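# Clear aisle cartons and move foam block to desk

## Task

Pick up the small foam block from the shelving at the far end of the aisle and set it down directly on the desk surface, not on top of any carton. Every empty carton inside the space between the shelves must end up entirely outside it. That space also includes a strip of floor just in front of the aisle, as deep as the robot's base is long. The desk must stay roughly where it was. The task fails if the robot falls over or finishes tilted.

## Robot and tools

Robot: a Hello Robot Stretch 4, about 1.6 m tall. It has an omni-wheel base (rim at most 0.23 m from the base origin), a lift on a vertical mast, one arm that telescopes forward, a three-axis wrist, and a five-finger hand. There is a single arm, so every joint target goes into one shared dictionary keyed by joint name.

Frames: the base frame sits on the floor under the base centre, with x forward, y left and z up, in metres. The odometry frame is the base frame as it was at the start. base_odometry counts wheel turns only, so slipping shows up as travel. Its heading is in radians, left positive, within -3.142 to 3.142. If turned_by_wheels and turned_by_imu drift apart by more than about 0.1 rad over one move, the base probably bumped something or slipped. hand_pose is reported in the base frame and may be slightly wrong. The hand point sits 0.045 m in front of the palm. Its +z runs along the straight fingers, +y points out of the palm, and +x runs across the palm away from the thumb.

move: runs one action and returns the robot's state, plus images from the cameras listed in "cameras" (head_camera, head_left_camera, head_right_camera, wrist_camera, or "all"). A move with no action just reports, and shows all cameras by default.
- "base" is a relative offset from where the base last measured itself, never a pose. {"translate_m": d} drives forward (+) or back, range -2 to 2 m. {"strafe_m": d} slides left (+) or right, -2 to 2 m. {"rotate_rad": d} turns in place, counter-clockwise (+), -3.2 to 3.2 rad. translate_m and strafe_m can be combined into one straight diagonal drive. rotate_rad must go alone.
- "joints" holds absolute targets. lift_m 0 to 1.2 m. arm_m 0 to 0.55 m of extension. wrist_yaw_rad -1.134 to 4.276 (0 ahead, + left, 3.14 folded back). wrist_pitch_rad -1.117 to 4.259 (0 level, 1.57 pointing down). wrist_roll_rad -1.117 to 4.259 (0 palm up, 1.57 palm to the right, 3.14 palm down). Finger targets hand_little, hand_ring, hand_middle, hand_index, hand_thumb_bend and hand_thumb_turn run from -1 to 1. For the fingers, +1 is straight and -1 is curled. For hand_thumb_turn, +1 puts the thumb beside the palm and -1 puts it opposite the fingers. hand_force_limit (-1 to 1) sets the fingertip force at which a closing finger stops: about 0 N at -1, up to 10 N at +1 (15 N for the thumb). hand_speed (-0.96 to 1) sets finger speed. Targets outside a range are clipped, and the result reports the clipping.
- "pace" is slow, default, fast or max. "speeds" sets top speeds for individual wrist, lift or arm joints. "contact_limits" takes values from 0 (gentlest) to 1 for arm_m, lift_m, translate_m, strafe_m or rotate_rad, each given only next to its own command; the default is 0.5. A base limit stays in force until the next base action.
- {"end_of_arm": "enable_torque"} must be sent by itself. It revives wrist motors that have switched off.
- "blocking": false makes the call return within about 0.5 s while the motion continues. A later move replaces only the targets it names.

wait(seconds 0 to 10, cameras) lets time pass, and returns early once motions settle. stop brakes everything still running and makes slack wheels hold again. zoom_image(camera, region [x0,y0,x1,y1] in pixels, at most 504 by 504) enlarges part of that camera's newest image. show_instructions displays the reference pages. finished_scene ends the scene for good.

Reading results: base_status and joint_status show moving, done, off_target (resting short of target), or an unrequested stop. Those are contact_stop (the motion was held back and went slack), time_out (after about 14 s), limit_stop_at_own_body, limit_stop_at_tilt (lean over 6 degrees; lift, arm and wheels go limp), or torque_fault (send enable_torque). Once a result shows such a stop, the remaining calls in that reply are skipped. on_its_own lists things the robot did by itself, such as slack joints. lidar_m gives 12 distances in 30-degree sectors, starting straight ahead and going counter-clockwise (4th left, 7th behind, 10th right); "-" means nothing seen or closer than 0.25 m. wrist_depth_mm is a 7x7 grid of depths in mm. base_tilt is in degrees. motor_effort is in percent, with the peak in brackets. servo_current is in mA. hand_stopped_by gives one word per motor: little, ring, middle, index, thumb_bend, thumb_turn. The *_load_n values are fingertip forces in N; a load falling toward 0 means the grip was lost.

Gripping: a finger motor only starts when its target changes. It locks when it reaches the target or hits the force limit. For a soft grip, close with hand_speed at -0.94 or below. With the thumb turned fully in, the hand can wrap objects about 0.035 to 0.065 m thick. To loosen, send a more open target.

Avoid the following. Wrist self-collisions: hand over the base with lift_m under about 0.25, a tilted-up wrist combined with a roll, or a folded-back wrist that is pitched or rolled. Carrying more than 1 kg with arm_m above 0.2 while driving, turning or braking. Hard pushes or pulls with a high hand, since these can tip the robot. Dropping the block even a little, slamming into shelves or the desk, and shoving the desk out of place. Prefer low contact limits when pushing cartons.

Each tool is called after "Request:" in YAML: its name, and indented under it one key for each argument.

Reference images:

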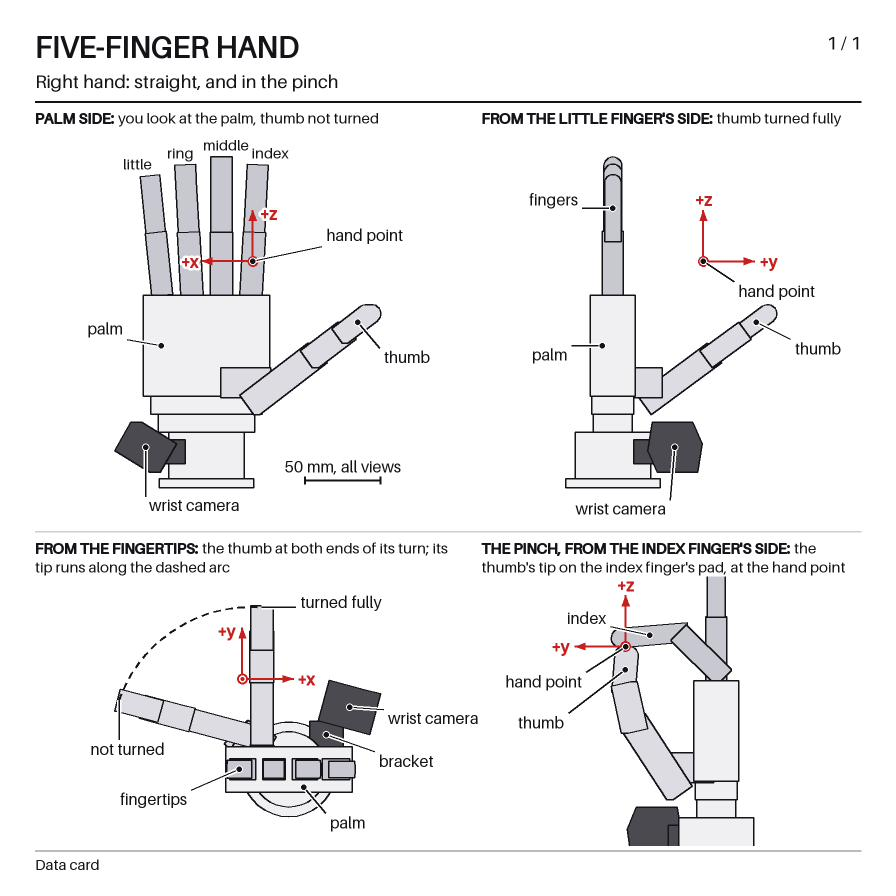

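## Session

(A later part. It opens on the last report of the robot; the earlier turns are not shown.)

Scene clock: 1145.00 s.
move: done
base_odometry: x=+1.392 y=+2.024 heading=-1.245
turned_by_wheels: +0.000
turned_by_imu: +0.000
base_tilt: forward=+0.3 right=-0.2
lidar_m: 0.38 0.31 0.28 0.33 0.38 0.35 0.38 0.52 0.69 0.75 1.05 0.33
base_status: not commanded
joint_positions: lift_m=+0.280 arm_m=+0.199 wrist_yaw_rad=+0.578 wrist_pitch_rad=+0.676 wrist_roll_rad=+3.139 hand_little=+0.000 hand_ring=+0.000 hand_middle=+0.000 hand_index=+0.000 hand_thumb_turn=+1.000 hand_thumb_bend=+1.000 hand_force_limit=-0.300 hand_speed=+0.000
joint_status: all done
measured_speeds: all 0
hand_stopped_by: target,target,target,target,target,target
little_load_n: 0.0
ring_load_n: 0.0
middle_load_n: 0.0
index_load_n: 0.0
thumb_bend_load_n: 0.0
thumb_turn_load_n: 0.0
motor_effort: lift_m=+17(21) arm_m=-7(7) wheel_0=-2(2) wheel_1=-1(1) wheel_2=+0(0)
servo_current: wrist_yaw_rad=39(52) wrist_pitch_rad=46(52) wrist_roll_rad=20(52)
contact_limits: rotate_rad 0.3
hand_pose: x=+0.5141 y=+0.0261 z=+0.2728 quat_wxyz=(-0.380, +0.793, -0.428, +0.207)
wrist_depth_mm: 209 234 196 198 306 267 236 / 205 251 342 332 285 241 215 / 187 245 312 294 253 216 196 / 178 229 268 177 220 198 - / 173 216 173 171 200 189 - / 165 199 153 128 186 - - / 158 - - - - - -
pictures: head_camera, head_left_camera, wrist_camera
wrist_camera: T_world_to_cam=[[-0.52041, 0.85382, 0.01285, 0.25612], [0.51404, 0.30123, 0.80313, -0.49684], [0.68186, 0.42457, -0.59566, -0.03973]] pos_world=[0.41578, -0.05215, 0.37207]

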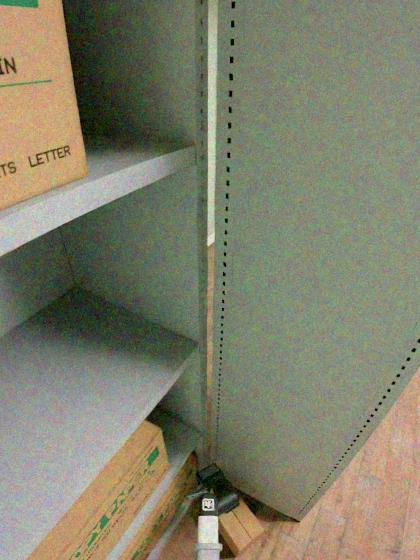

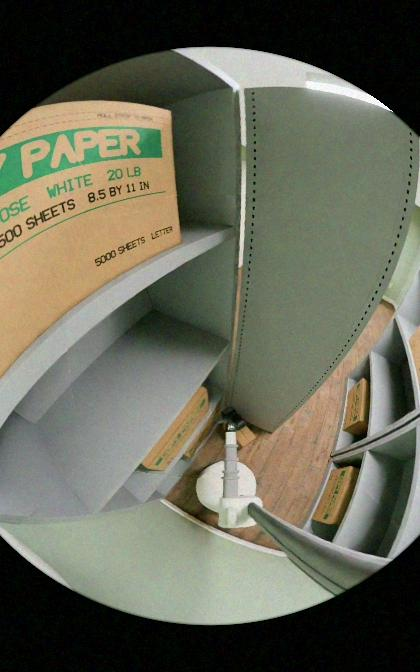

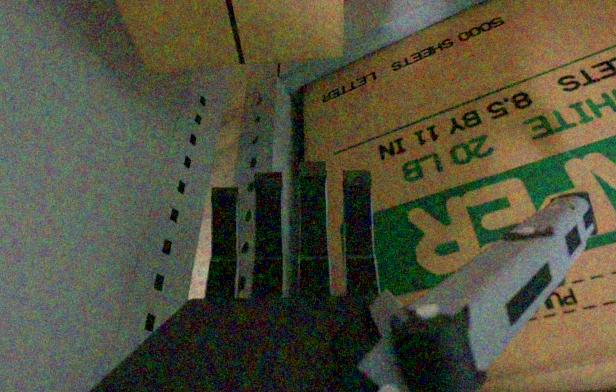

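Request:
move:
  base: {"strafe_m": -0.01}
  joints: {"arm_m": 0.203}

Request:
move:
  joints: {"lift_m": 0.145}
  contact_limits: {"lift_m": 0.1}
  pace: "slow"
  cameras: ["wrist_camera","head_camera", "head_left_camera"]

Scene clock: 1165.60 s.
move: done
base_odometry: x=+1.382 y=+2.021 heading=-1.245
turned_by_wheels: +0.000
turned_by_imu: +0.001
base_tilt: forward=+0.2 right=-0.2
lidar_m: 0.37 0.33 0.31 0.33 0.39 0.35 0.37 0.53 0.69 0.75 1.01 0.33
base_status: done
joint_positions: lift_m=+0.280 arm_m=+0.203 wrist_yaw_rad=+0.578 wrist_pitch_rad=+0.676 wrist_roll_rad=+3.139 hand_little=+0.000 hand_ring=+0.000 hand_middle=+0.000 hand_index=+0.000 hand_thumb_turn=+1.000 hand_thumb_bend=+1.000 hand_force_limit=-0.300 hand_speed=+0.000
joint_status: all done
measured_speeds: all 0
hand_stopped_by: target,target,target,target,target,target
little_load_n: 0.0
ring_load_n: 0.0
middle_load_n: 0.0
index_load_n: 0.0
thumb_bend_load_n: 0.0
thumb_turn_load_n: -0.5
motor_effort: lift_m=+17(18) arm_m=+7(8) wheel_0=-1(6) wheel_1=-1(11) wheel_2=+1(2)
servo_current: wrist_yaw_rad=39(39) wrist_pitch_rad=39(46) wrist_roll_rad=39(46)
hand_pose: x=+0.5178 y=+0.0262 z=+0.2729 quat_wxyz=(-0.380, +0.793, -0.428, +0.207)
wrist_depth_mm: 204 231 196 198 303 271 245 / 195 242 336 336 294 247 221 / 180 235 312 293 262 224 204 / 171 220 267 177 226 204 190 / 166 203 174 171 206 198 - / 156 190 153 128 156 - - / 156 172 - - - - -
pictures: none

Scene clock: 1167.53 s.
move: done
base_odometry: x=+1.382 y=+2.021 heading=-1.245
turned_by_wheels: +0.000
turned_by_imu: +0.000
base_tilt: forward=+0.2 right=-0.1
lidar_m: 0.35 0.33 0.30 0.31 0.35 0.34 0.35 0.50 0.70 0.75 1.04 0.33
base_status: not commanded
joint_positions: lift_m=+0.145 arm_m=+0.203 wrist_yaw_rad=+0.578 wrist_pitch_rad=+0.676 wrist_roll_rad=+3.139 hand_little=+0.000 hand_ring=+0.000 hand_middle=+0.000 hand_index=+0.000 hand_thumb_turn=+1.000 hand_thumb_bend=+1.000 hand_force_limit=-0.300 hand_speed=+0.000
joint_status: all done
measured_speeds: all 0
hand_stopped_by: target,target,target,target,target,target
little_load_n: 0.0
ring_load_n: 0.0
middle_load_n: 0.0
index_load_n: 0.0
thumb_bend_load_n: 0.0
thumb_turn_load_n: 0.0
motor_effort: lift_m=+17(20) arm_m=+7(7) wheel_0=-1(1) wheel_1=-1(2) wheel_2=+1(1)
servo_current: wrist_yaw_rad=33(46) wrist_pitch_rad=39(46) wrist_roll_rad=39(52)
contact_limits: lift_m 0.1
hand_pose: x=+0.5178 y=+0.0262 z=+0.1379 quat_wxyz=(-0.380, +0.793, -0.428, +0.207)
wrist_depth_mm: - - - - - - - / - - - - - - 203 / - - - - - 212 204 / - - - - - 204 189 / 124 118 118 119 127 198 - / 156 190 153 128 156 - - / 156 172 - - - - -
pictures: head_camera, head_left_camera, wrist_camera
wrist_camera: T_world_to_cam=[[-0.52058, 0.85372, 0.0128, 0.25981], [0.51377, 0.30125, 0.8033, -0.39019], [0.68193, 0.42475, -0.59544, -0.12268]] pos_world=[0.41938, -0.05215, 0.23706]

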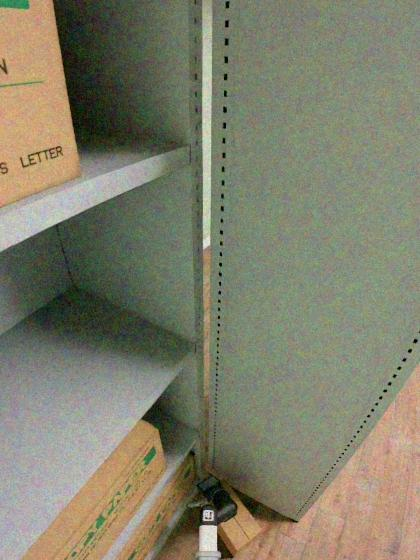

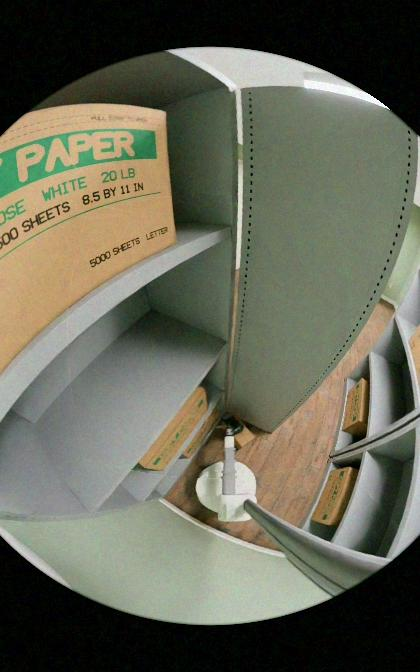

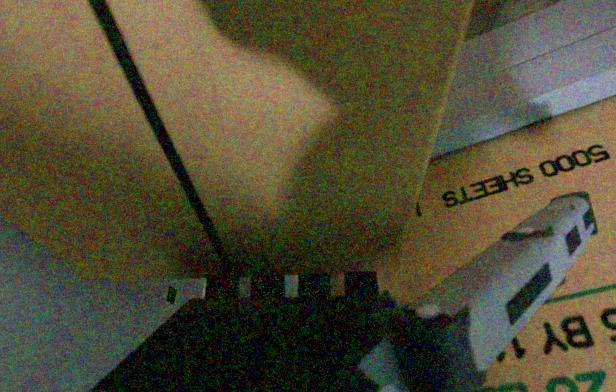

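Request:
move:
  base: {"translate_m": -0.068, "strafe_m": -0.052}
  contact_limits: {"translate_m": 0.3}
  pace: "slow"
  cameras: ["wrist_camera","head_camera", "head_left_camera"]

Scene clock: 1176.80 s.
move: done
base_odometry: x=+1.311 y=+2.069 heading=-1.245
turned_by_wheels: +0.000
turned_by_imu: -0.001
base_tilt: forward=+0.1 right=-0.2
lidar_m: 0.55 0.41 0.39 0.42 0.33 0.32 0.31 0.48 0.62 0.65 0.92 0.35
base_status: done
joint_positions: lift_m=+0.145 arm_m=+0.203 wrist_yaw_rad=+0.578 wrist_pitch_rad=+0.676 wrist_roll_rad=+3.139 hand_little=+0.000 hand_ring=+0.000 hand_middle=+0.000 hand_index=+0.000 hand_thumb_turn=+1.000 hand_thumb_bend=+1.000 hand_force_limit=-0.300 hand_speed=+0.000
joint_status: not commanded
measured_speeds: all 0
hand_stopped_by: target,target,target,target,target,target
little_load_n: 0.0
ring_load_n: 0.0
middle_load_n: -0.5
index_load_n: 0.0
thumb_bend_load_n: 0.0
thumb_turn_load_n: 0.0
motor_effort: lift_m=+17(18) arm_m=+7(7) wheel_0=+2(5) wheel_1=-1(8) wheel_2=+0(6)
servo_current: wrist_yaw_rad=33(46) wrist_pitch_rad=39(52) wrist_roll_rad=46(52)
contact_limits: lift_m 0.1; translate_m 0.3
hand_pose: x=+0.5178 y=+0.0262 z=+0.1379 quat_wxyz=(-0.380, +0.793, -0.428, +0.207)
wrist_depth_mm: - - - - - - 251 / - - - - - 281 273 / - - - - - - 260 / - - - - - 273 265 / 124 118 119 120 115 276 - / 186 216 139 128 - - - / 176 200 - - - - -
pictures: head_camera, head_left_camera, wrist_camera
wrist_camera: T_world_to_cam=[[-0.52065, 0.85368, 0.01289, 0.25986], [0.51361, 0.30111, 0.80346, -0.39022], [0.68201, 0.42494, -0.59522, -0.12282]] pos_world=[0.41948, -0.05215, 0.23707]

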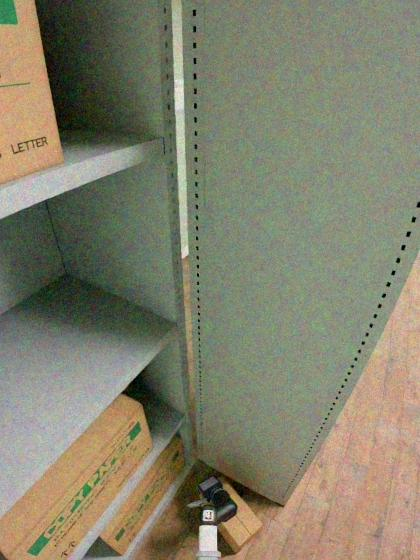

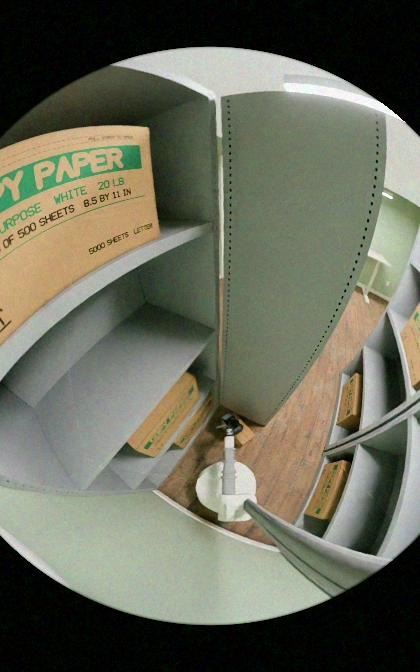

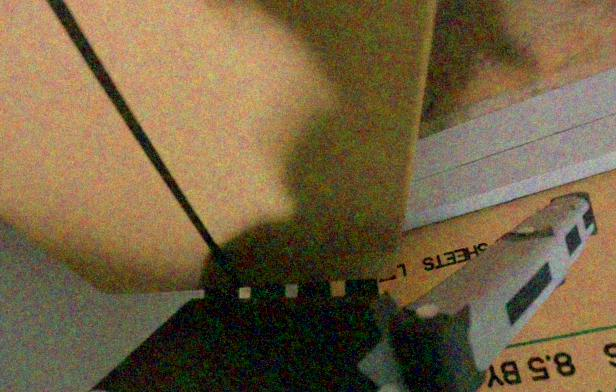

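Request:
move:
  base: {"translate_m": -0.077, "strafe_m": -0.129}
  contact_limits: {"translate_m": 0.3}
  pace: "slow"
  cameras: ["wrist_camera","head_camera", "head_left_camera"]

Scene clock: 1186.67 s.
move: done
base_odometry: x=+1.164 y=+2.100 heading=-1.245
turned_by_wheels: +0.000
turned_by_imu: +0.001
base_tilt: forward=+0.3 right=-0.2
lidar_m: 0.33 0.57 0.53 0.49 0.33 0.31 0.35 0.47 0.48 0.50 0.70 0.28
base_status: done
joint_positions: lift_m=+0.145 arm_m=+0.203 wrist_yaw_rad=+0.578 wrist_pitch_rad=+0.676 wrist_roll_rad=+3.139 hand_little=+0.000 hand_ring=+0.000 hand_middle=+0.000 hand_index=+0.000 hand_thumb_turn=+1.000 hand_thumb_bend=+1.000 hand_force_limit=-0.300 hand_speed=+0.000
joint_status: not commanded
measured_speeds: all 0
hand_stopped_by: target,target,target,target,target,target
little_load_n: 0.0
ring_load_n: 0.0
middle_load_n: 0.0
index_load_n: 0.0
thumb_bend_load_n: 0.0
thumb_turn_load_n: -0.5
motor_effort: lift_m=+17(17) arm_m=+6(7) wheel_0=+0(6) wheel_1=+2(10) wheel_2=+1(4)
servo_current: wrist_yaw_rad=33(46) wrist_pitch_rad=39(52) wrist_roll_rad=52(52)
contact_limits: lift_m 0.1; translate_m 0.3
hand_pose: x=+0.5178 y=+0.0262 z=+0.1380 quat_wxyz=(-0.380, +0.793, -0.428, +0.207)
wrist_depth_mm: - - - - - - - / - - - - - - - / - - - - - - 345 / - - - - 104 - 379 / 185 118 124 120 115 - - / 187 226 153 128 - - - / 180 203 - - - - -
pictures: head_camera, head_left_camera, wrist_camera
wrist_camera: T_world_to_cam=[[-0.52067, 0.85366, 0.01285, 0.25988], [0.51358, 0.30115, 0.80346, -0.3902], [0.68201, 0.42494, -0.59522, -0.12282]] pos_world=[0.41948, -0.05215, 0.23707]

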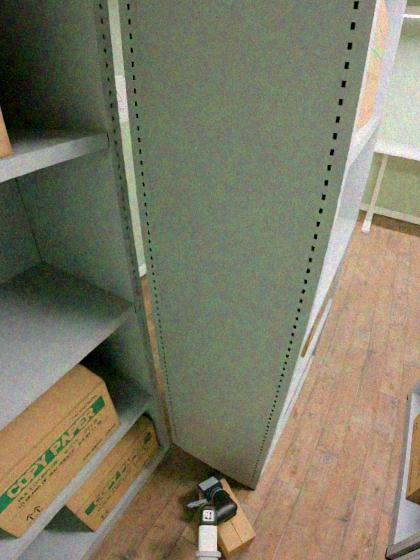

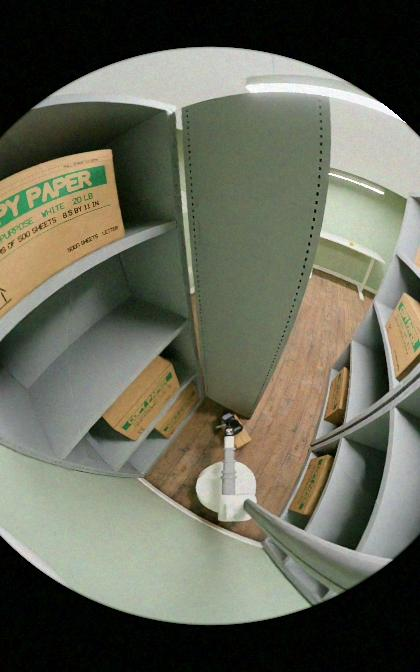

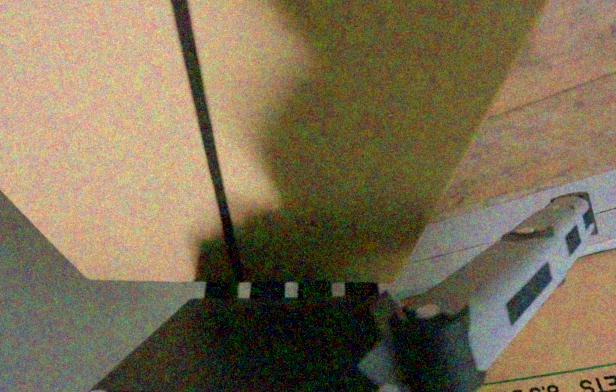

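Request:
move:
  base: {"translate_m": -0.102, "strafe_m": -0.172}
  contact_limits: {"translate_m": 0.3}
  pace: "slow"
  cameras: ["wrist_camera","head_camera", "head_left_camera"]

Scene clock: 1193.80 s.
move: done
base_odometry: x=+0.969 y=+2.142 heading=-1.245
turned_by_wheels: +0.000
turned_by_imu: +0.000
base_tilt: forward=+0.3 right=-0.2
lidar_m: 0.30 0.75 0.74 0.48 0.34 0.32 0.34 0.28 0.28 0.30 0.43 0.30
base_status: done
joint_positions: lift_m=+0.145 arm_m=+0.203 wrist_yaw_rad=+0.578 wrist_pitch_rad=+0.676 wrist_roll_rad=+3.139 hand_little=+0.000 hand_ring=+0.000 hand_middle=+0.000 hand_index=+0.000 hand_thumb_turn=+1.000 hand_thumb_bend=+1.000 hand_force_limit=-0.300 hand_speed=+0.000
joint_status: not commanded
measured_speeds: all 0
hand_stopped_by: target,target,target,target,target,target
little_load_n: 0.0
ring_load_n: 0.5
middle_load_n: 0.5
index_load_n: 0.0
thumb_bend_load_n: 0.0
thumb_turn_load_n: -0.5
motor_effort: lift_m=+17(18) arm_m=+6(7) wheel_0=+2(6) wheel_1=+0(10) wheel_2=+1(5)
servo_current: wrist_yaw_rad=33(46) wrist_pitch_rad=46(52) wrist_roll_rad=13(59)
contact_limits: lift_m 0.1; translate_m 0.3
hand_pose: x=+0.5179 y=+0.0263 z=+0.1380 quat_wxyz=(-0.380, +0.793, -0.428, +0.207)
wrist_depth_mm: - - - - - - - / - - - - - - - / - - - - - - - / 387 - - - 104 - - / 347 118 124 120 115 - - / - 245 153 128 - - - / 525 216 - - - - -
pictures: head_camera, head_left_camera, wrist_camera
wrist_camera: T_world_to_cam=[[-0.52082, 0.85357, 0.01291, 0.25984], [0.51346, 0.30113, 0.80354, -0.3902], [0.68199, 0.42513, -0.59511, -0.12287]] pos_world=[0.41948, -0.05205, 0.23707]

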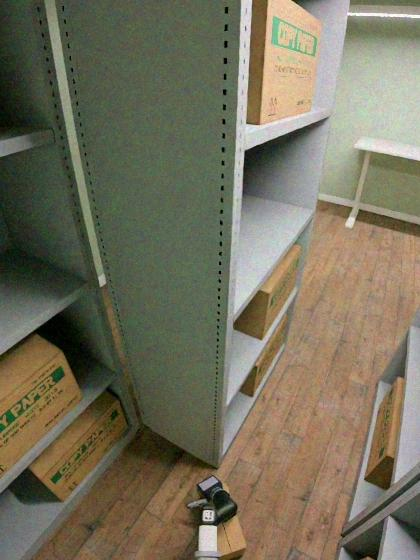

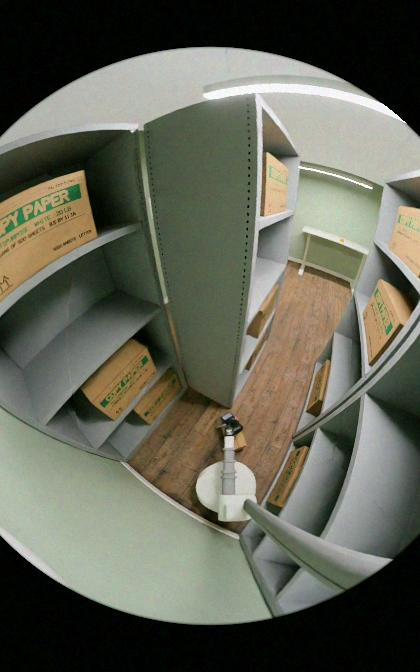

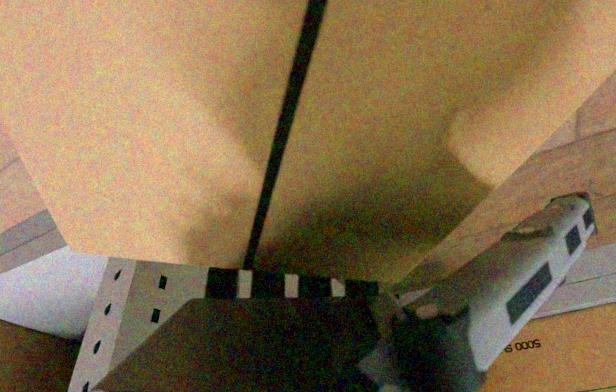

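Request:
move:
  base: {"rotate_rad": -0.08}
  joints: {"arm_m": 0.17, "wrist_yaw_rad": 0.66}
  pace: "slow"

Request:
move:
  base: {"rotate_rad": -0.08}
  joints: {"arm_m": 0.14, "wrist_yaw_rad": 0.74}
  pace: "slow"
  cameras: ["wrist_camera","head_camera", "head_left_camera"]

Scene clock: 1217.13 s.
move: done
base_odometry: x=+0.969 y=+2.142 heading=-1.324
turned_by_wheels: -0.079
turned_by_imu: -0.078
base_tilt: forward=+0.2 right=-0.2
lidar_m: 0.28 0.77 0.73 0.51 0.36 0.31 0.31 0.30 0.27 0.29 0.40 0.31
base_status: done
joint_positions: lift_m=+0.145 arm_m=+0.170 wrist_yaw_rad=+0.658 wrist_pitch_rad=+0.676 wrist_roll_rad=+3.139 hand_little=+0.000 hand_ring=+0.000 hand_middle=+0.000 hand_index=+0.000 hand_thumb_turn=+1.000 hand_thumb_bend=+1.000 hand_force_limit=-0.300 hand_speed=+0.000
joint_status: all done
measured_speeds: all 0
hand_stopped_by: target,target,target,target,target,target
little_load_n: 0.0
ring_load_n: 0.0
middle_load_n: 0.0
index_load_n: 0.5
thumb_bend_load_n: 0.0
thumb_turn_load_n: 0.0
motor_effort: lift_m=+17(18) arm_m=-7(9) wheel_0=+3(6) wheel_1=+1(6) wheel_2=+3(5)
servo_current: wrist_yaw_rad=39(59) wrist_pitch_rad=39(52) wrist_roll_rad=20(52)
contact_limits: lift_m 0.1
hand_pose: x=+0.4827 y=+0.0376 z=+0.1380 quat_wxyz=(-0.388, +0.810, -0.396, +0.191)
wrist_depth_mm: - - - - - - - / - - - - - - - / - - - - - - - / 399 - - - 104 - - / 389 118 125 120 115 - - / - 283 153 128 - - - / 549 - - - - - -
pictures: none

Scene clock: 1218.50 s.
move: done
base_odometry: x=+0.969 y=+2.142 heading=-1.404
turned_by_wheels: -0.080
turned_by_imu: -0.078
base_tilt: forward=+0.3 right=-0.1
lidar_m: 0.30 0.74 0.73 0.57 0.36 0.33 0.31 0.32 0.27 0.28 0.35 0.27
base_status: done
joint_positions: lift_m=+0.145 arm_m=+0.140 wrist_yaw_rad=+0.738 wrist_pitch_rad=+0.676 wrist_roll_rad=+3.139 hand_little=+0.000 hand_ring=+0.000 hand_middle=+0.000 hand_index=+0.000 hand_thumb_turn=+1.000 hand_thumb_bend=+1.000 hand_force_limit=-0.300 hand_speed=+0.000
joint_status: all done
measured_speeds: all 0
hand_stopped_by: target,target,target,target,target,target
little_load_n: 0.0
ring_load_n: 0.0
middle_load_n: 0.0
index_load_n: 0.5
thumb_bend_load_n: 0.0
thumb_turn_load_n: 0.0
motor_effort: lift_m=+17(17) arm_m=-7(9) wheel_0=+3(6) wheel_1=+2(9) wheel_2=+2(7)
servo_current: wrist_yaw_rad=39(59) wrist_pitch_rad=39(46) wrist_roll_rad=46(52)
contact_limits: lift_m 0.1
hand_pose: x=+0.4493 y=+0.0488 z=+0.1380 quat_wxyz=(-0.395, +0.825, -0.364, +0.176)
wrist_depth_mm: - - - - - - - / - - - - - - - / - - - - - - - / 402 - - - 101 - - / 449 118 119 120 116 - - / - 338 153 128 - - - / 564 - - - - - -
pictures: head_camera, head_left_camera, wrist_camera
wrist_camera: T_world_to_cam=[[-0.64965, 0.76012, 0.01287, 0.26736], [0.45915, 0.37881, 0.80355, -0.34114], [0.60592, 0.52794, -0.5951, -0.05649]] pos_world=[0.36455, -0.04417, 0.23707]

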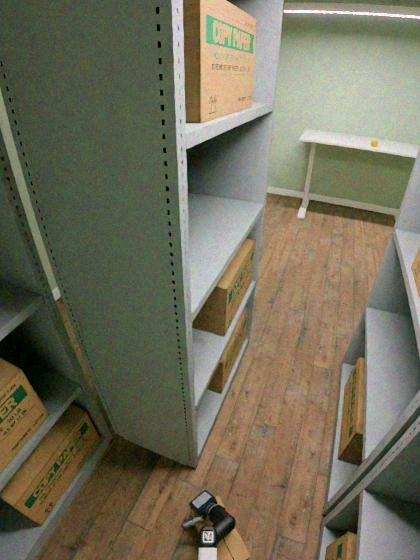

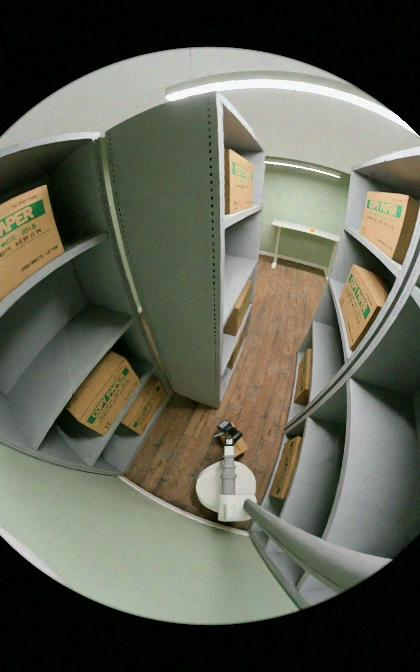

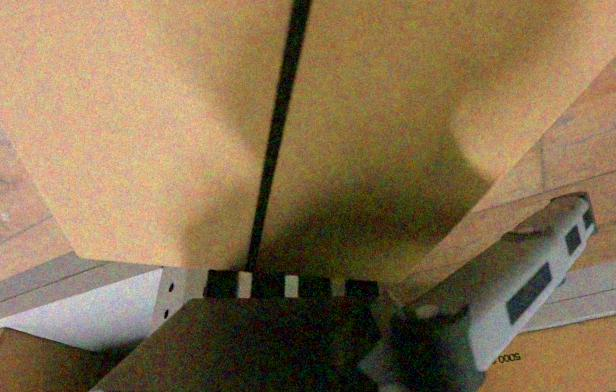

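Request:
move:
  joints: {"lift_m": 0.6}

Request:
move:
  base: {"rotate_rad": 0.5}
  joints: {"arm_m": 0.13, "wrist_yaw_rad": 0, "wrist_pitch_rad": 1.57, "wrist_roll_rad": 1.54, "hand_index": 1, "hand_middle": 1, "hand_ring": 1, "hand_little": 1}
  contact_limits: {"rotate_rad": 0.3}
  cameras: ["wrist_camera","head_camera", "head_left_camera", "head_right_camera"]

Scene clock: 1268.73 s.
move: done
base_odometry: x=+0.969 y=+2.142 heading=-1.404
turned_by_wheels: +0.000
turned_by_imu: -0.001
base_tilt: forward=+0.2 right=-0.2
lidar_m: 0.26 0.73 0.73 0.57 0.36 0.32 0.31 0.30 0.28 0.27 0.37 0.25
base_status: not commanded
joint_positions: lift_m=+0.600 arm_m=+0.140 wrist_yaw_rad=+0.738 wrist_pitch_rad=+0.676 wrist_roll_rad=+3.139 hand_little=+0.000 hand_ring=+0.000 hand_middle=+0.000 hand_index=+0.000 hand_thumb_turn=+1.000 hand_thumb_bend=+1.000 hand_force_limit=-0.300 hand_speed=+0.000
joint_status: all done
measured_speeds: all 0
hand_stopped_by: target,target,target,target,target,target
little_load_n: 0.0
ring_load_n: 0.0
middle_load_n: 0.5
index_load_n: 0.0
thumb_bend_load_n: 0.0
thumb_turn_load_n: 0.0
motor_effort: lift_m=+24(28) arm_m=-7(7) wheel_0=+3(3) wheel_1=+1(2) wheel_2=+2(2)
servo_current: wrist_yaw_rad=46(46) wrist_pitch_rad=39(46) wrist_roll_rad=26(52)
hand_pose: x=+0.4493 y=+0.0488 z=+0.5924 quat_wxyz=(-0.395, +0.825, -0.364, +0.176)
wrist_depth_mm: 699 715 691 715 715 732 741 / 798 778 539 798 831 798 778 / 866 820 480 904 917 798 723 / 707 831 394 177 809 750 676 / 715 741 175 172 759 732 - / - - 153 128 - - - / 569 - - - - - -
pictures: none

Scene clock: 1270.27 s.
move: done
base_odometry: x=+0.969 y=+2.142 heading=-0.904
turned_by_wheels: +0.500
turned_by_imu: +0.489
base_tilt: forward=+0.2 right=-0.1
lidar_m: 0.71 0.73 0.58 0.36 0.32 0.31 0.35 0.27 0.27 0.35 0.25 0.25
base_status: done
joint_positions: lift_m=+0.600 arm_m=+0.130 wrist_yaw_rad=+0.002 wrist_pitch_rad=+1.568 wrist_roll_rad=+1.542 hand_little=+1.000 hand_ring=+1.000 hand_middle=+1.000 hand_index=+1.000 hand_thumb_turn=+1.000 hand_thumb_bend=+1.000 hand_force_limit=-0.300 hand_speed=+0.000
joint_status: all done
measured_speeds: all 0
hand_stopped_by: target,target,target,target,target,target
little_load_n: 0.0
ring_load_n: 0.0
middle_load_n: 0.0
index_load_n: 0.0
thumb_bend_load_n: 0.0
thumb_turn_load_n: 0.0
motor_effort: lift_m=+24(24) arm_m=-6(8) wheel_0=-2(7) wheel_1=-1(9) wheel_2=-2(6)
servo_current: wrist_yaw_rad=39(98) wrist_pitch_rad=33(85) wrist_roll_rad=26(98)
contact_limits: rotate_rad 0.3
hand_pose: x=+0.2729 y=-0.1485 z=+0.5564 quat_wxyz=(+0.000, +1.000, +0.016, +0.001)
wrist_depth_mm: 715 715 732 723 707 715 564 / 466 723 732 715 707 707 615 / 504 723 723 539 539 707 707 / 699 732 723 723 723 - - / 741 750 741 715 - - - / 732 741 168 128 - - - / 723 741 - - - - -
pictures: head_camera, head_left_camera, head_right_camera, wrist_camera
wrist_camera: T_world_to_cam=[[-0.99984, 0.0007, -0.01811, 0.29737], [0, 0.99925, 0.0388, 0.12136], [0.01812, 0.03879, -0.99908, 0.71613]] pos_world=[0.28434, -0.14926, 0.71615]

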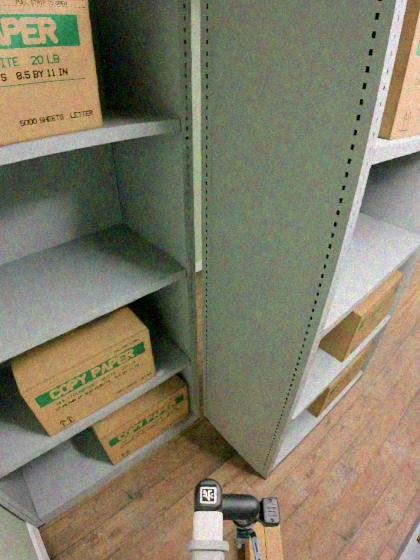

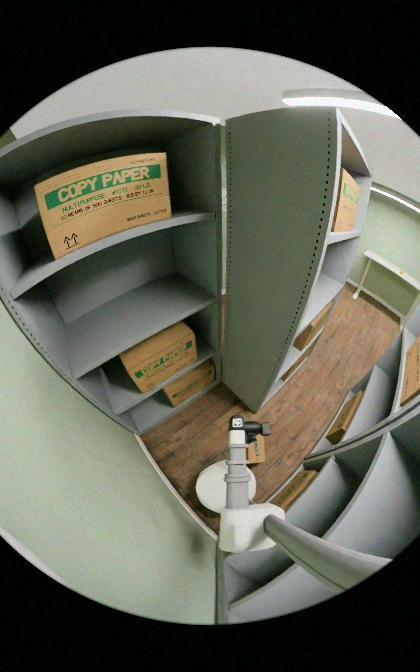

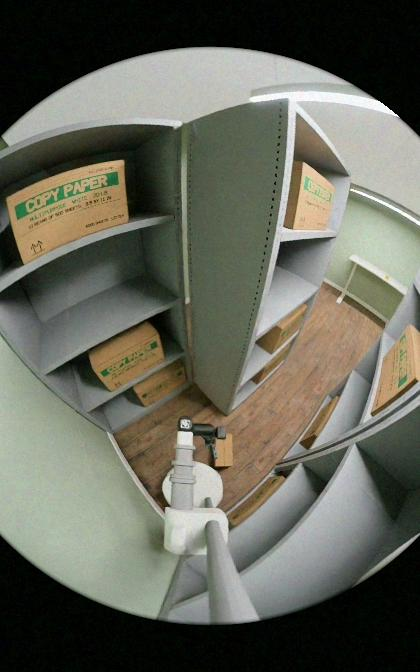

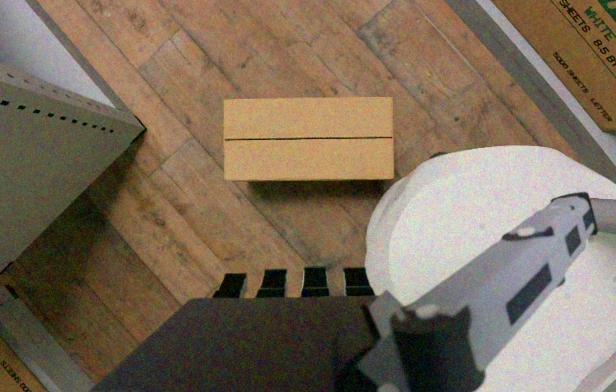

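Request:
move:
  joints: {"lift_m": 0.142}
  contact_limits: {"lift_m": 0.1}
  cameras: ["wrist_camera"]

Request:
move:
  base: {"translate_m": 0.09, "strafe_m": -0.105}
  contact_limits: {"translate_m": 0.3}
  pace: "slow"
  cameras: ["wrist_camera", "head_left_camera", "head_right_camera"]

Scene clock: 1310.80 s.
move: done
base_odometry: x=+0.969 y=+2.142 heading=-0.904
turned_by_wheels: +0.000
turned_by_imu: -0.001
base_tilt: forward=+0.3 right=-0.2
lidar_m: 0.71 0.72 0.61 0.37 0.31 0.31 0.35 0.28 0.27 0.36 0.27 0.28
base_status: not commanded
joint_positions: lift_m=+0.142 arm_m=+0.130 wrist_yaw_rad=+0.002 wrist_pitch_rad=+1.568 wrist_roll_rad=+1.542 hand_little=+1.000 hand_ring=+1.000 hand_middle=+1.000 hand_index=+1.000 hand_thumb_turn=+1.000 hand_thumb_bend=+1.000 hand_force_limit=-0.300 hand_speed=+0.000
joint_status: all done
measured_speeds: all 0
hand_stopped_by: target,target,target,target,target,target
little_load_n: 0.0
ring_load_n: 0.0
middle_load_n: 0.0
index_load_n: 0.0
thumb_bend_load_n: 0.0
thumb_turn_load_n: 0.0
motor_effort: lift_m=+17(25) arm_m=-7(7) wheel_0=-2(2) wheel_1=-1(1) wheel_2=-2(3)
servo_current: wrist_yaw_rad=39(52) wrist_pitch_rad=39(46) wrist_roll_rad=39(59)
contact_limits: lift_m 0.1; rotate_rad 0.3
hand_pose: x=+0.2729 y=-0.1485 z=+0.0990 quat_wxyz=(+0.000, +1.000, +0.016, +0.001)
wrist_depth_mm: - - - - - - - / - - - - - - - / - - - - - - - / 264 263 260 259 259 257 222 / 265 264 262 260 259 259 - / 267 265 169 128 - - - / 268 267 - - - - -
wrist_camera: T_world_to_cam=[[-0.99984, 0.0007, -0.01801, 0.28915], [0, 0.99925, 0.0388, 0.13911], [0.01802, 0.03879, -0.99909, 0.25908]] pos_world=[0.28444, -0.14926, 0.25866]

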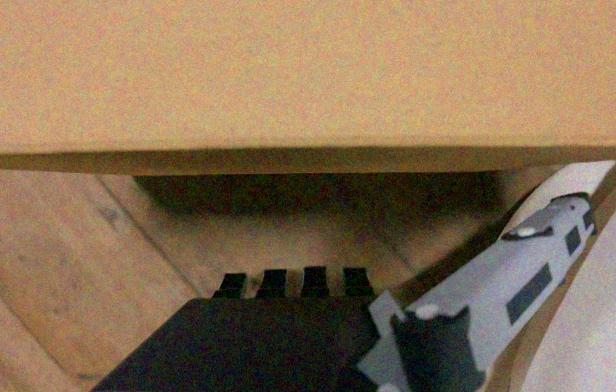

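Scene clock: 1313.43 s.
move: done
base_odometry: x=+0.942 y=+2.006 heading=-0.904
turned_by_wheels: +0.000
turned_by_imu: +0.001
base_tilt: forward=+0.2 right=-0.2
lidar_m: 0.56 0.72 0.74 0.49 0.42 0.44 0.33 0.26 0.29 0.37 0.25 0.27
base_status: done
joint_positions: lift_m=+0.142 arm_m=+0.130 wrist_yaw_rad=+0.002 wrist_pitch_rad=+1.569 wrist_roll_rad=+1.542 hand_little=+1.000 hand_ring=+1.000 hand_middle=+1.000 hand_index=+1.000 hand_thumb_turn=+1.000 hand_thumb_bend=+1.000 hand_force_limit=-0.300 hand_speed=+0.000
joint_status: not commanded
measured_speeds: all 0
hand_stopped_by: target,target,target,target,target,target
little_load_n: 0.0
ring_load_n: 0.0
middle_load_n: -0.5
index_load_n: 0.0
thumb_bend_load_n: 0.0
thumb_turn_load_n: 0.0
motor_effort: lift_m=+18(18) arm_m=-6(7) wheel_0=+2(8) wheel_1=-1(10) wheel_2=-1(7)
servo_current: wrist_yaw_rad=26(46) wrist_pitch_rad=39(46) wrist_roll_rad=26(52)
contact_limits: lift_m 0.1; translate_m 0.3
hand_pose: x=+0.2728 y=-0.1485 z=+0.0990 quat_wxyz=(+0.000, +1.000, +0.016, +0.001)
wrist_depth_mm: - - - - - - - / - - - - - - - / - - - - - - - / - - - - - - - / - - - - - - - / - - - - - - - / - - - - - - -
pictures: head_left_camera, head_right_camera, wrist_camera
wrist_camera: T_world_to_cam=[[-0.99984, 0.00089, -0.0178, 0.28903], [0.0002, 0.99925, 0.0388, 0.13905], [0.01783, 0.03879, -0.99909, 0.25914]] pos_world=[0.28434, -0.14926, 0.25866]

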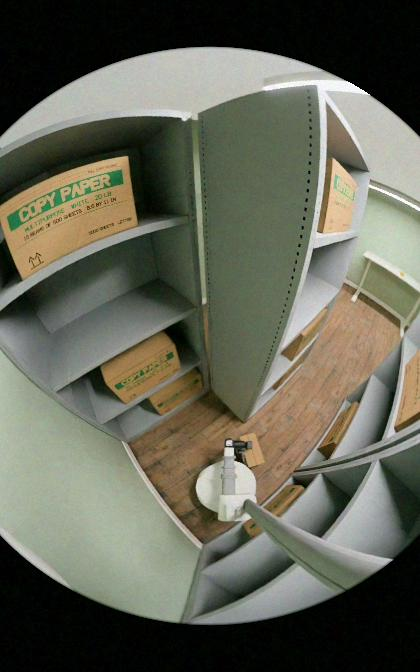

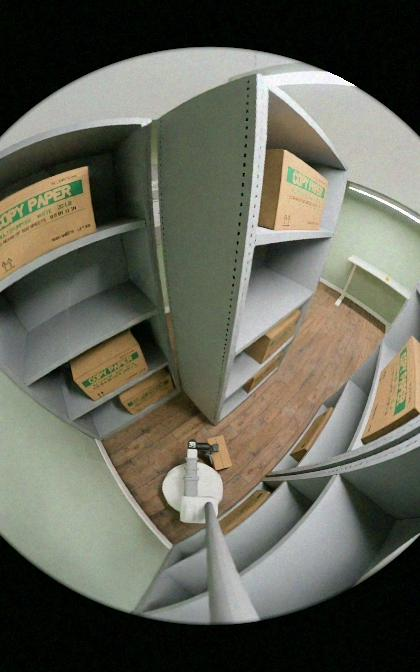

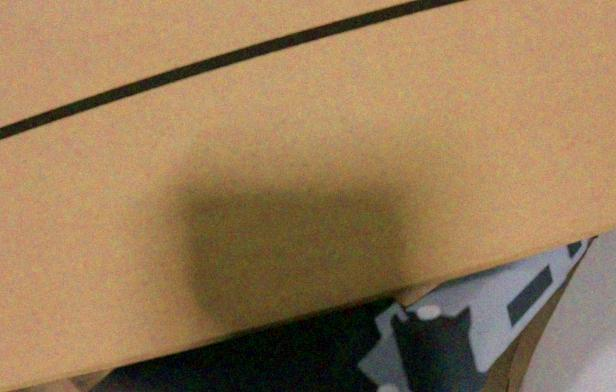

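Request:
move:
  joints: {"lift_m": 0.6}

Request:
move:
  base: {"translate_m": -0.085, "strafe_m": 0.15}
  contact_limits: {"translate_m": 0.25}
  pace: "slow"

Request:
move:
  base: {"rotate_rad": -0.88}
  joints: {"arm_m": 0.07, "wrist_yaw_rad": 2.04, "wrist_roll_rad": -1.1}
  contact_limits: {"rotate_rad": 0.3}
  cameras: ["wrist_camera","head_camera", "head_left_camera", "head_right_camera"]

Scene clock: 1366.70 s.
move: done
base_odometry: x=+0.942 y=+2.006 heading=-0.904
turned_by_wheels: +0.000
turned_by_imu: -0.001
base_tilt: forward=+0.2 right=-0.1
lidar_m: 0.57 0.71 0.74 0.52 0.44 0.45 0.33 0.28 0.28 0.34 0.27 0.25
base_status: not commanded
joint_positions: lift_m=+0.600 arm_m=+0.130 wrist_yaw_rad=+0.002 wrist_pitch_rad=+1.569 wrist_roll_rad=+1.542 hand_little=+1.000 hand_ring=+1.000 hand_middle=+1.000 hand_index=+1.000 hand_thumb_turn=+1.000 hand_thumb_bend=+1.000 hand_force_limit=-0.300 hand_speed=+0.000
joint_status: all done
measured_speeds: all 0
hand_stopped_by: target,target,target,target,target,target
little_load_n: 0.0
ring_load_n: 0.0
middle_load_n: 0.0
index_load_n: 0.0
thumb_bend_load_n: 0.0
thumb_turn_load_n: 0.0
motor_effort: lift_m=+24(30) arm_m=-6(7) wheel_0=+1(2) wheel_1=-1(2) wheel_2=-1(1)
servo_current: wrist_yaw_rad=33(46) wrist_pitch_rad=33(46) wrist_roll_rad=33(52)
contact_limits: translate_m 0.3
hand_pose: x=+0.2728 y=-0.1485 z=+0.5564 quat_wxyz=(+0.000, +1.000, +0.016, +0.001)
wrist_depth_mm: 723 723 723 715 707 715 559 / - 732 723 723 707 707 621 / 345 654 723 539 544 699 707 / 364 504 715 539 539 - - / 459 741 741 732 - - - / 732 732 168 128 - - - / 732 741 - - - - -
pictures: none

Scene clock: 1369.70 s.
move: done
base_odometry: x=+1.007 y=+2.166 heading=-0.904
turned_by_wheels: +0.000
turned_by_imu: -0.001
base_tilt: forward=+0.2 right=-0.2
lidar_m: 0.73 0.69 0.56 0.33 0.28 0.28 0.37 0.30 0.32 0.38 0.36 0.42
base_status: done
joint_positions: lift_m=+0.600 arm_m=+0.130 wrist_yaw_rad=+0.002 wrist_pitch_rad=+1.569 wrist_roll_rad=+1.542 hand_little=+1.000 hand_ring=+1.000 hand_middle=+1.000 hand_index=+1.000 hand_thumb_turn=+1.000 hand_thumb_bend=+1.000 hand_force_limit=-0.300 hand_speed=+0.000
joint_status: not commanded
measured_speeds: all 0
hand_stopped_by: target,target,target,target,target,target
little_load_n: 0.0
ring_load_n: -0.5
middle_load_n: 0.0
index_load_n: 0.0
thumb_bend_load_n: 0.0
thumb_turn_load_n: 0.0
motor_effort: lift_m=+24(24) arm_m=-6(7) wheel_0=-1(7) wheel_1=+0(9) wheel_2=+1(5)
servo_current: wrist_yaw_rad=52(52) wrist_pitch_rad=33(46) wrist_roll_rad=39(52)
contact_limits: translate_m 0.25
hand_pose: x=+0.2728 y=-0.1485 z=+0.5564 quat_wxyz=(+0.000, +1.000, +0.016, +0.001)
wrist_depth_mm: - 715 715 535 715 715 591 / 480 723 539 535 715 715 683 / 530 723 732 723 723 707 707 / 741 732 723 723 723 - - / 732 741 732 715 - - - / 741 741 168 128 - - - / 691 741 - - - - -
pictures: none

Scene clock: 1371.80 s.
move: done
base_odometry: x=+1.007 y=+2.166 heading=-1.784
turned_by_wheels: -0.880
turned_by_imu: -0.865
base_tilt: forward=+0.1 right=-0.2
lidar_m: 0.38 0.47 0.73 0.69 0.45 0.30 0.28 0.32 0.32 0.30 0.33 0.46
base_status: done
joint_positions: lift_m=+0.600 arm_m=+0.070 wrist_yaw_rad=+2.038 wrist_pitch_rad=+1.570 wrist_roll_rad=-1.098 hand_little=+1.000 hand_ring=+1.000 hand_middle=+1.000 hand_index=+1.000 hand_thumb_turn=+1.000 hand_thumb_bend=+1.000 hand_force_limit=-0.300 hand_speed=+0.000
joint_status: all done
measured_speeds: all 0
hand_stopped_by: target,target,target,target,target,target
little_load_n: 0.0
ring_load_n: 0.0
middle_load_n: 0.0
index_load_n: 0.0
thumb_bend_load_n: 0.0
thumb_turn_load_n: 0.0
motor_effort: lift_m=+24(24) arm_m=-7(9) wheel_0=+1(7) wheel_1=+3(12) wheel_2=+1(7)
servo_current: wrist_yaw_rad=39(104) wrist_pitch_rad=39(46) wrist_roll_rad=33(98)
contact_limits: rotate_rad 0.3
hand_pose: x=+0.2590 y=+0.0708 z=+0.5566 quat_wxyz=(+0.000, -0.705, +0.709, +0.001)
wrist_depth_mm: - - - - 715 715 707 / 549 723 - - 715 723 715 / 564 732 723 707 723 723 715 / 559 732 741 723 723 723 723 / 549 732 723 723 723 723 - / 539 732 168 128 - - - / 530 - - - - - -
pictures: head_camera, head_left_camera, head_right_camera, wrist_camera
wrist_camera: T_world_to_cam=[[0.0379, 0.99918, -0.01458, -0.05808], [0.99857, -0.03732, 0.03819, -0.28284], [0.03762, -0.016, -0.99916, 0.70692]] pos_world=[0.25805, 0.05879, 0.71629]

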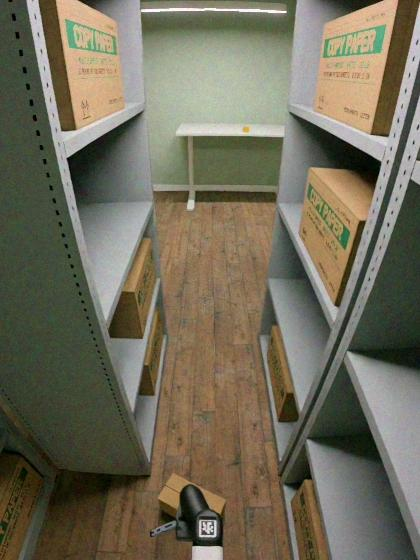

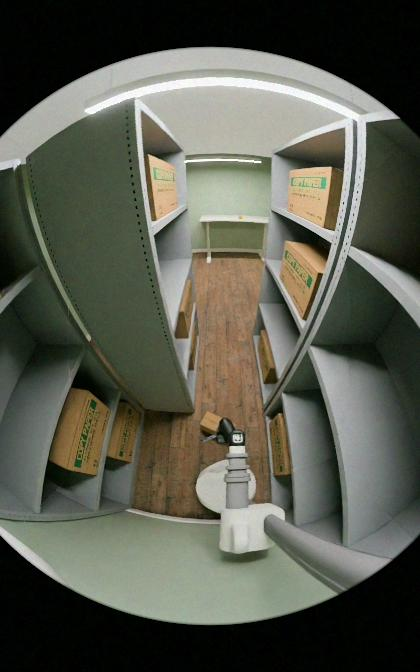

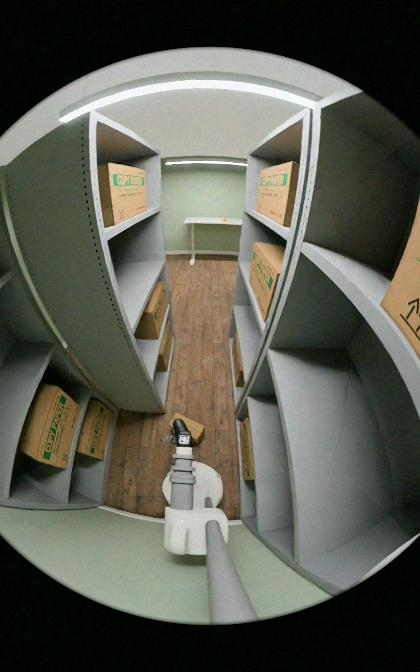

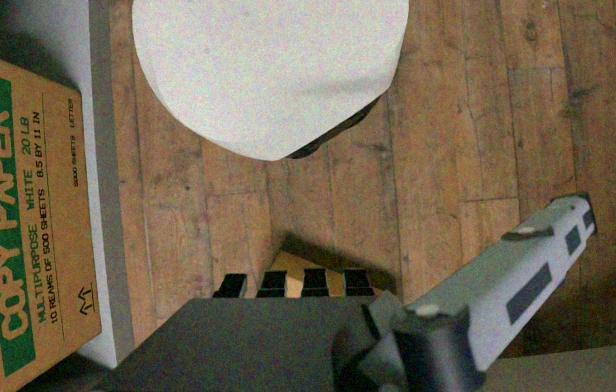

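Request:
zoom_image:
  camera: "head_camera"
  region: [110, 440, 310, 560]

Request:
zoom_image:
  camera: "wrist_camera"
  region: [200, 200, 440, 320]

Scaled by 2.520 from the camera's image (finer frame: 1200x1600).

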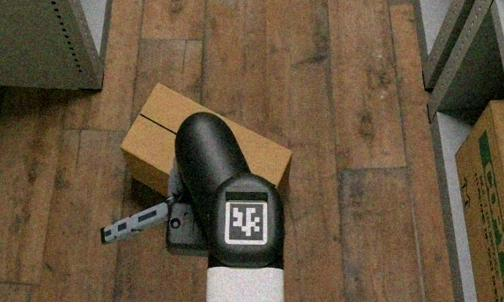

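Scaled by 2.100.

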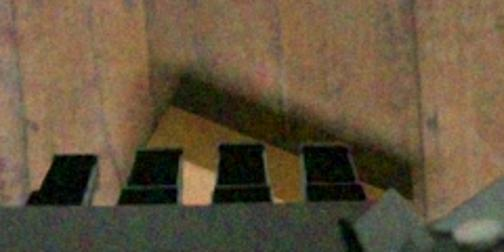

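Request:
move:
  joints: {"wrist_yaw_rad": 2.4, "wrist_roll_rad": -0.74, "arm_m": 0.085}

Request:
move:
  joints: {"lift_m": 0.142}
  contact_limits: {"lift_m": 0.1}
  cameras: ["head_camera", "wrist_camera"]

Scene clock: 1406.90 s.
move: done
base_odometry: x=+1.007 y=+2.166 heading=-1.784
turned_by_wheels: +0.000
turned_by_imu: +0.000
base_tilt: forward=+0.2 right=-0.1
lidar_m: 0.38 0.49 0.73 0.68 0.43 0.30 0.28 0.31 0.35 0.31 0.33 0.48
base_status: not commanded
joint_positions: lift_m=+0.600 arm_m=+0.085 wrist_yaw_rad=+2.398 wrist_pitch_rad=+1.570 wrist_roll_rad=-0.742 hand_little=+1.000 hand_ring=+1.000 hand_middle=+1.000 hand_index=+1.000 hand_thumb_turn=+1.000 hand_thumb_bend=+1.000 hand_force_limit=-0.300 hand_speed=+0.000
joint_status: all done
measured_speeds: all 0
hand_stopped_by: target,target,target,target,target,target
little_load_n: 0.0
ring_load_n: 0.0
middle_load_n: 0.0
index_load_n: 0.0
thumb_bend_load_n: 0.0
thumb_turn_load_n: 0.0
motor_effort: lift_m=+24(24) arm_m=+7(8) wheel_0=+2(2) wheel_1=+3(3) wheel_2=+1(1)
servo_current: wrist_yaw_rad=33(78) wrist_pitch_rad=33(39) wrist_roll_rad=20(91)
contact_limits: rotate_rad 0.3
hand_pose: x=+0.2546 y=+0.0955 z=+0.5566 quat_wxyz=(+0.000, -0.706, +0.708, +0.001)
wrist_depth_mm: - - - - 715 715 707 / 574 723 - - 715 715 707 / 569 723 732 723 723 707 715 / 569 732 732 723 732 715 715 / 564 732 732 723 723 715 - / 569 732 169 128 - - - / 597 - - - - - -
pictures: none

Scene clock: 1409.70 s.
move: done
base_odometry: x=+1.007 y=+2.166 heading=-1.784
turned_by_wheels: +0.000
turned_by_imu: +0.000
base_tilt: forward=+0.2 right=-0.2
lidar_m: 0.39 0.46 0.74 0.69 0.46 0.30 0.28 0.30 0.32 0.30 0.34 0.47
base_status: not commanded
joint_positions: lift_m=+0.142 arm_m=+0.085 wrist_yaw_rad=+2.398 wrist_pitch_rad=+1.570 wrist_roll_rad=-0.742 hand_little=+1.000 hand_ring=+1.000 hand_middle=+1.000 hand_index=+1.000 hand_thumb_turn=+1.000 hand_thumb_bend=+1.000 hand_force_limit=-0.300 hand_speed=+0.000
joint_status: all done
measured_speeds: all 0
hand_stopped_by: target,target,target,target,target,target
little_load_n: 0.0
ring_load_n: 0.0
middle_load_n: 0.0
index_load_n: 0.0
thumb_bend_load_n: 0.0
thumb_turn_load_n: 0.0
motor_effort: lift_m=+17(22) arm_m=+7(7) wheel_0=+2(2) wheel_1=+3(3) wheel_2=+1(1)
servo_current: wrist_yaw_rad=39(46) wrist_pitch_rad=39(46) wrist_roll_rad=33(52)
contact_limits: lift_m 0.1; rotate_rad 0.3
hand_pose: x=+0.2546 y=+0.0955 z=+0.0991 quat_wxyz=(+0.000, -0.706, +0.708, +0.001)
wrist_depth_mm: - 117 144 164 256 257 255 / 224 166 191 257 257 257 257 / 262 260 259 260 258 257 257 / 264 260 260 260 259 259 257 / 263 263 262 260 258 259 - / 265 264 169 128 259 - - / 266 265 - - - - -
wrist_camera: T_world_to_cam=[[0.0343, 0.9993, -0.01489, -0.08827], [0.99872, -0.03372, 0.03784, -0.26027], [0.03732, -0.01617, -0.99917, 0.25046]] pos_world=[0.25361, 0.08348, 0.25878]

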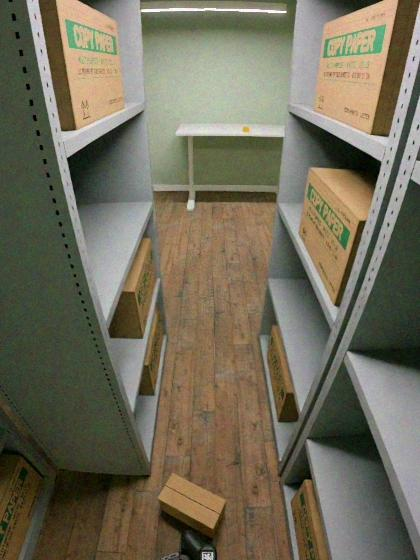

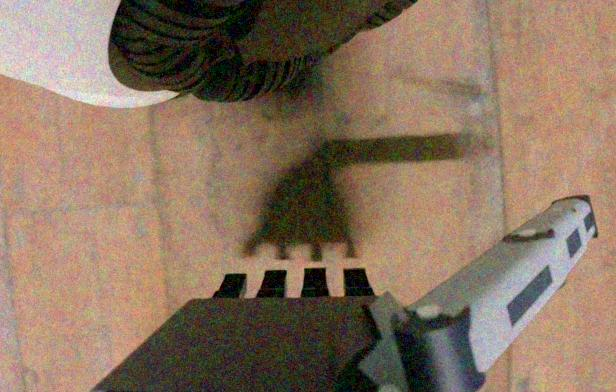

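Request:
move:
  base: {"translate_m": 0.25, "strafe_m": -0.02}
  contact_limits: {"translate_m": 0.3}
  pace: "slow"
  cameras: ["head_camera"]

Scene clock: 1415.80 s.
move: done
base_odometry: x=+0.935 y=+1.926 heading=-1.784
turned_by_wheels: +0.000
turned_by_imu: -0.003
base_tilt: forward=+0.2 right=-0.2
lidar_m: 0.32 0.37 0.53 0.72 0.76 0.57 0.54 0.45 0.30 0.28 0.29 0.41
base_status: done
joint_positions: lift_m=+0.142 arm_m=+0.085 wrist_yaw_rad=+2.398 wrist_pitch_rad=+1.570 wrist_roll_rad=-0.741 hand_little=+1.000 hand_ring=+1.000 hand_middle=+1.000 hand_index=+1.000 hand_thumb_turn=+1.000 hand_thumb_bend=+1.000 hand_force_limit=-0.300 hand_speed=+0.000
joint_status: not commanded
measured_speeds: all 0
hand_stopped_by: target,target,target,target,target,target
little_load_n: 0.0
ring_load_n: 0.0
middle_load_n: 0.0
index_load_n: 0.0
thumb_bend_load_n: 0.0
thumb_turn_load_n: 0.0
motor_effort: lift_m=+17(18) arm_m=+7(7) wheel_0=+1(7) wheel_1=+1(10) wheel_2=-1(7)
servo_current: wrist_yaw_rad=33(46) wrist_pitch_rad=39(46) wrist_roll_rad=39(59)
contact_limits: lift_m 0.1; translate_m 0.3
hand_pose: x=+0.2546 y=+0.0955 z=+0.0991 quat_wxyz=(+0.000, -0.706, +0.708, +0.001)
wrist_depth_mm: - 118 144 162 256 256 255 / 224 166 180 258 258 256 256 / 263 259 260 259 258 257 256 / 263 262 260 259 259 258 256 / 264 263 262 260 260 258 - / 264 263 169 128 236 - - / 266 160 - - - - -

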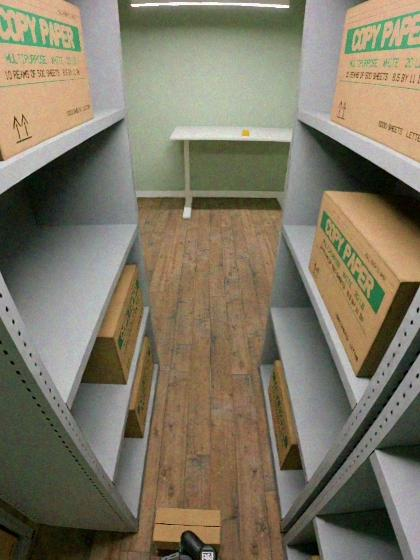

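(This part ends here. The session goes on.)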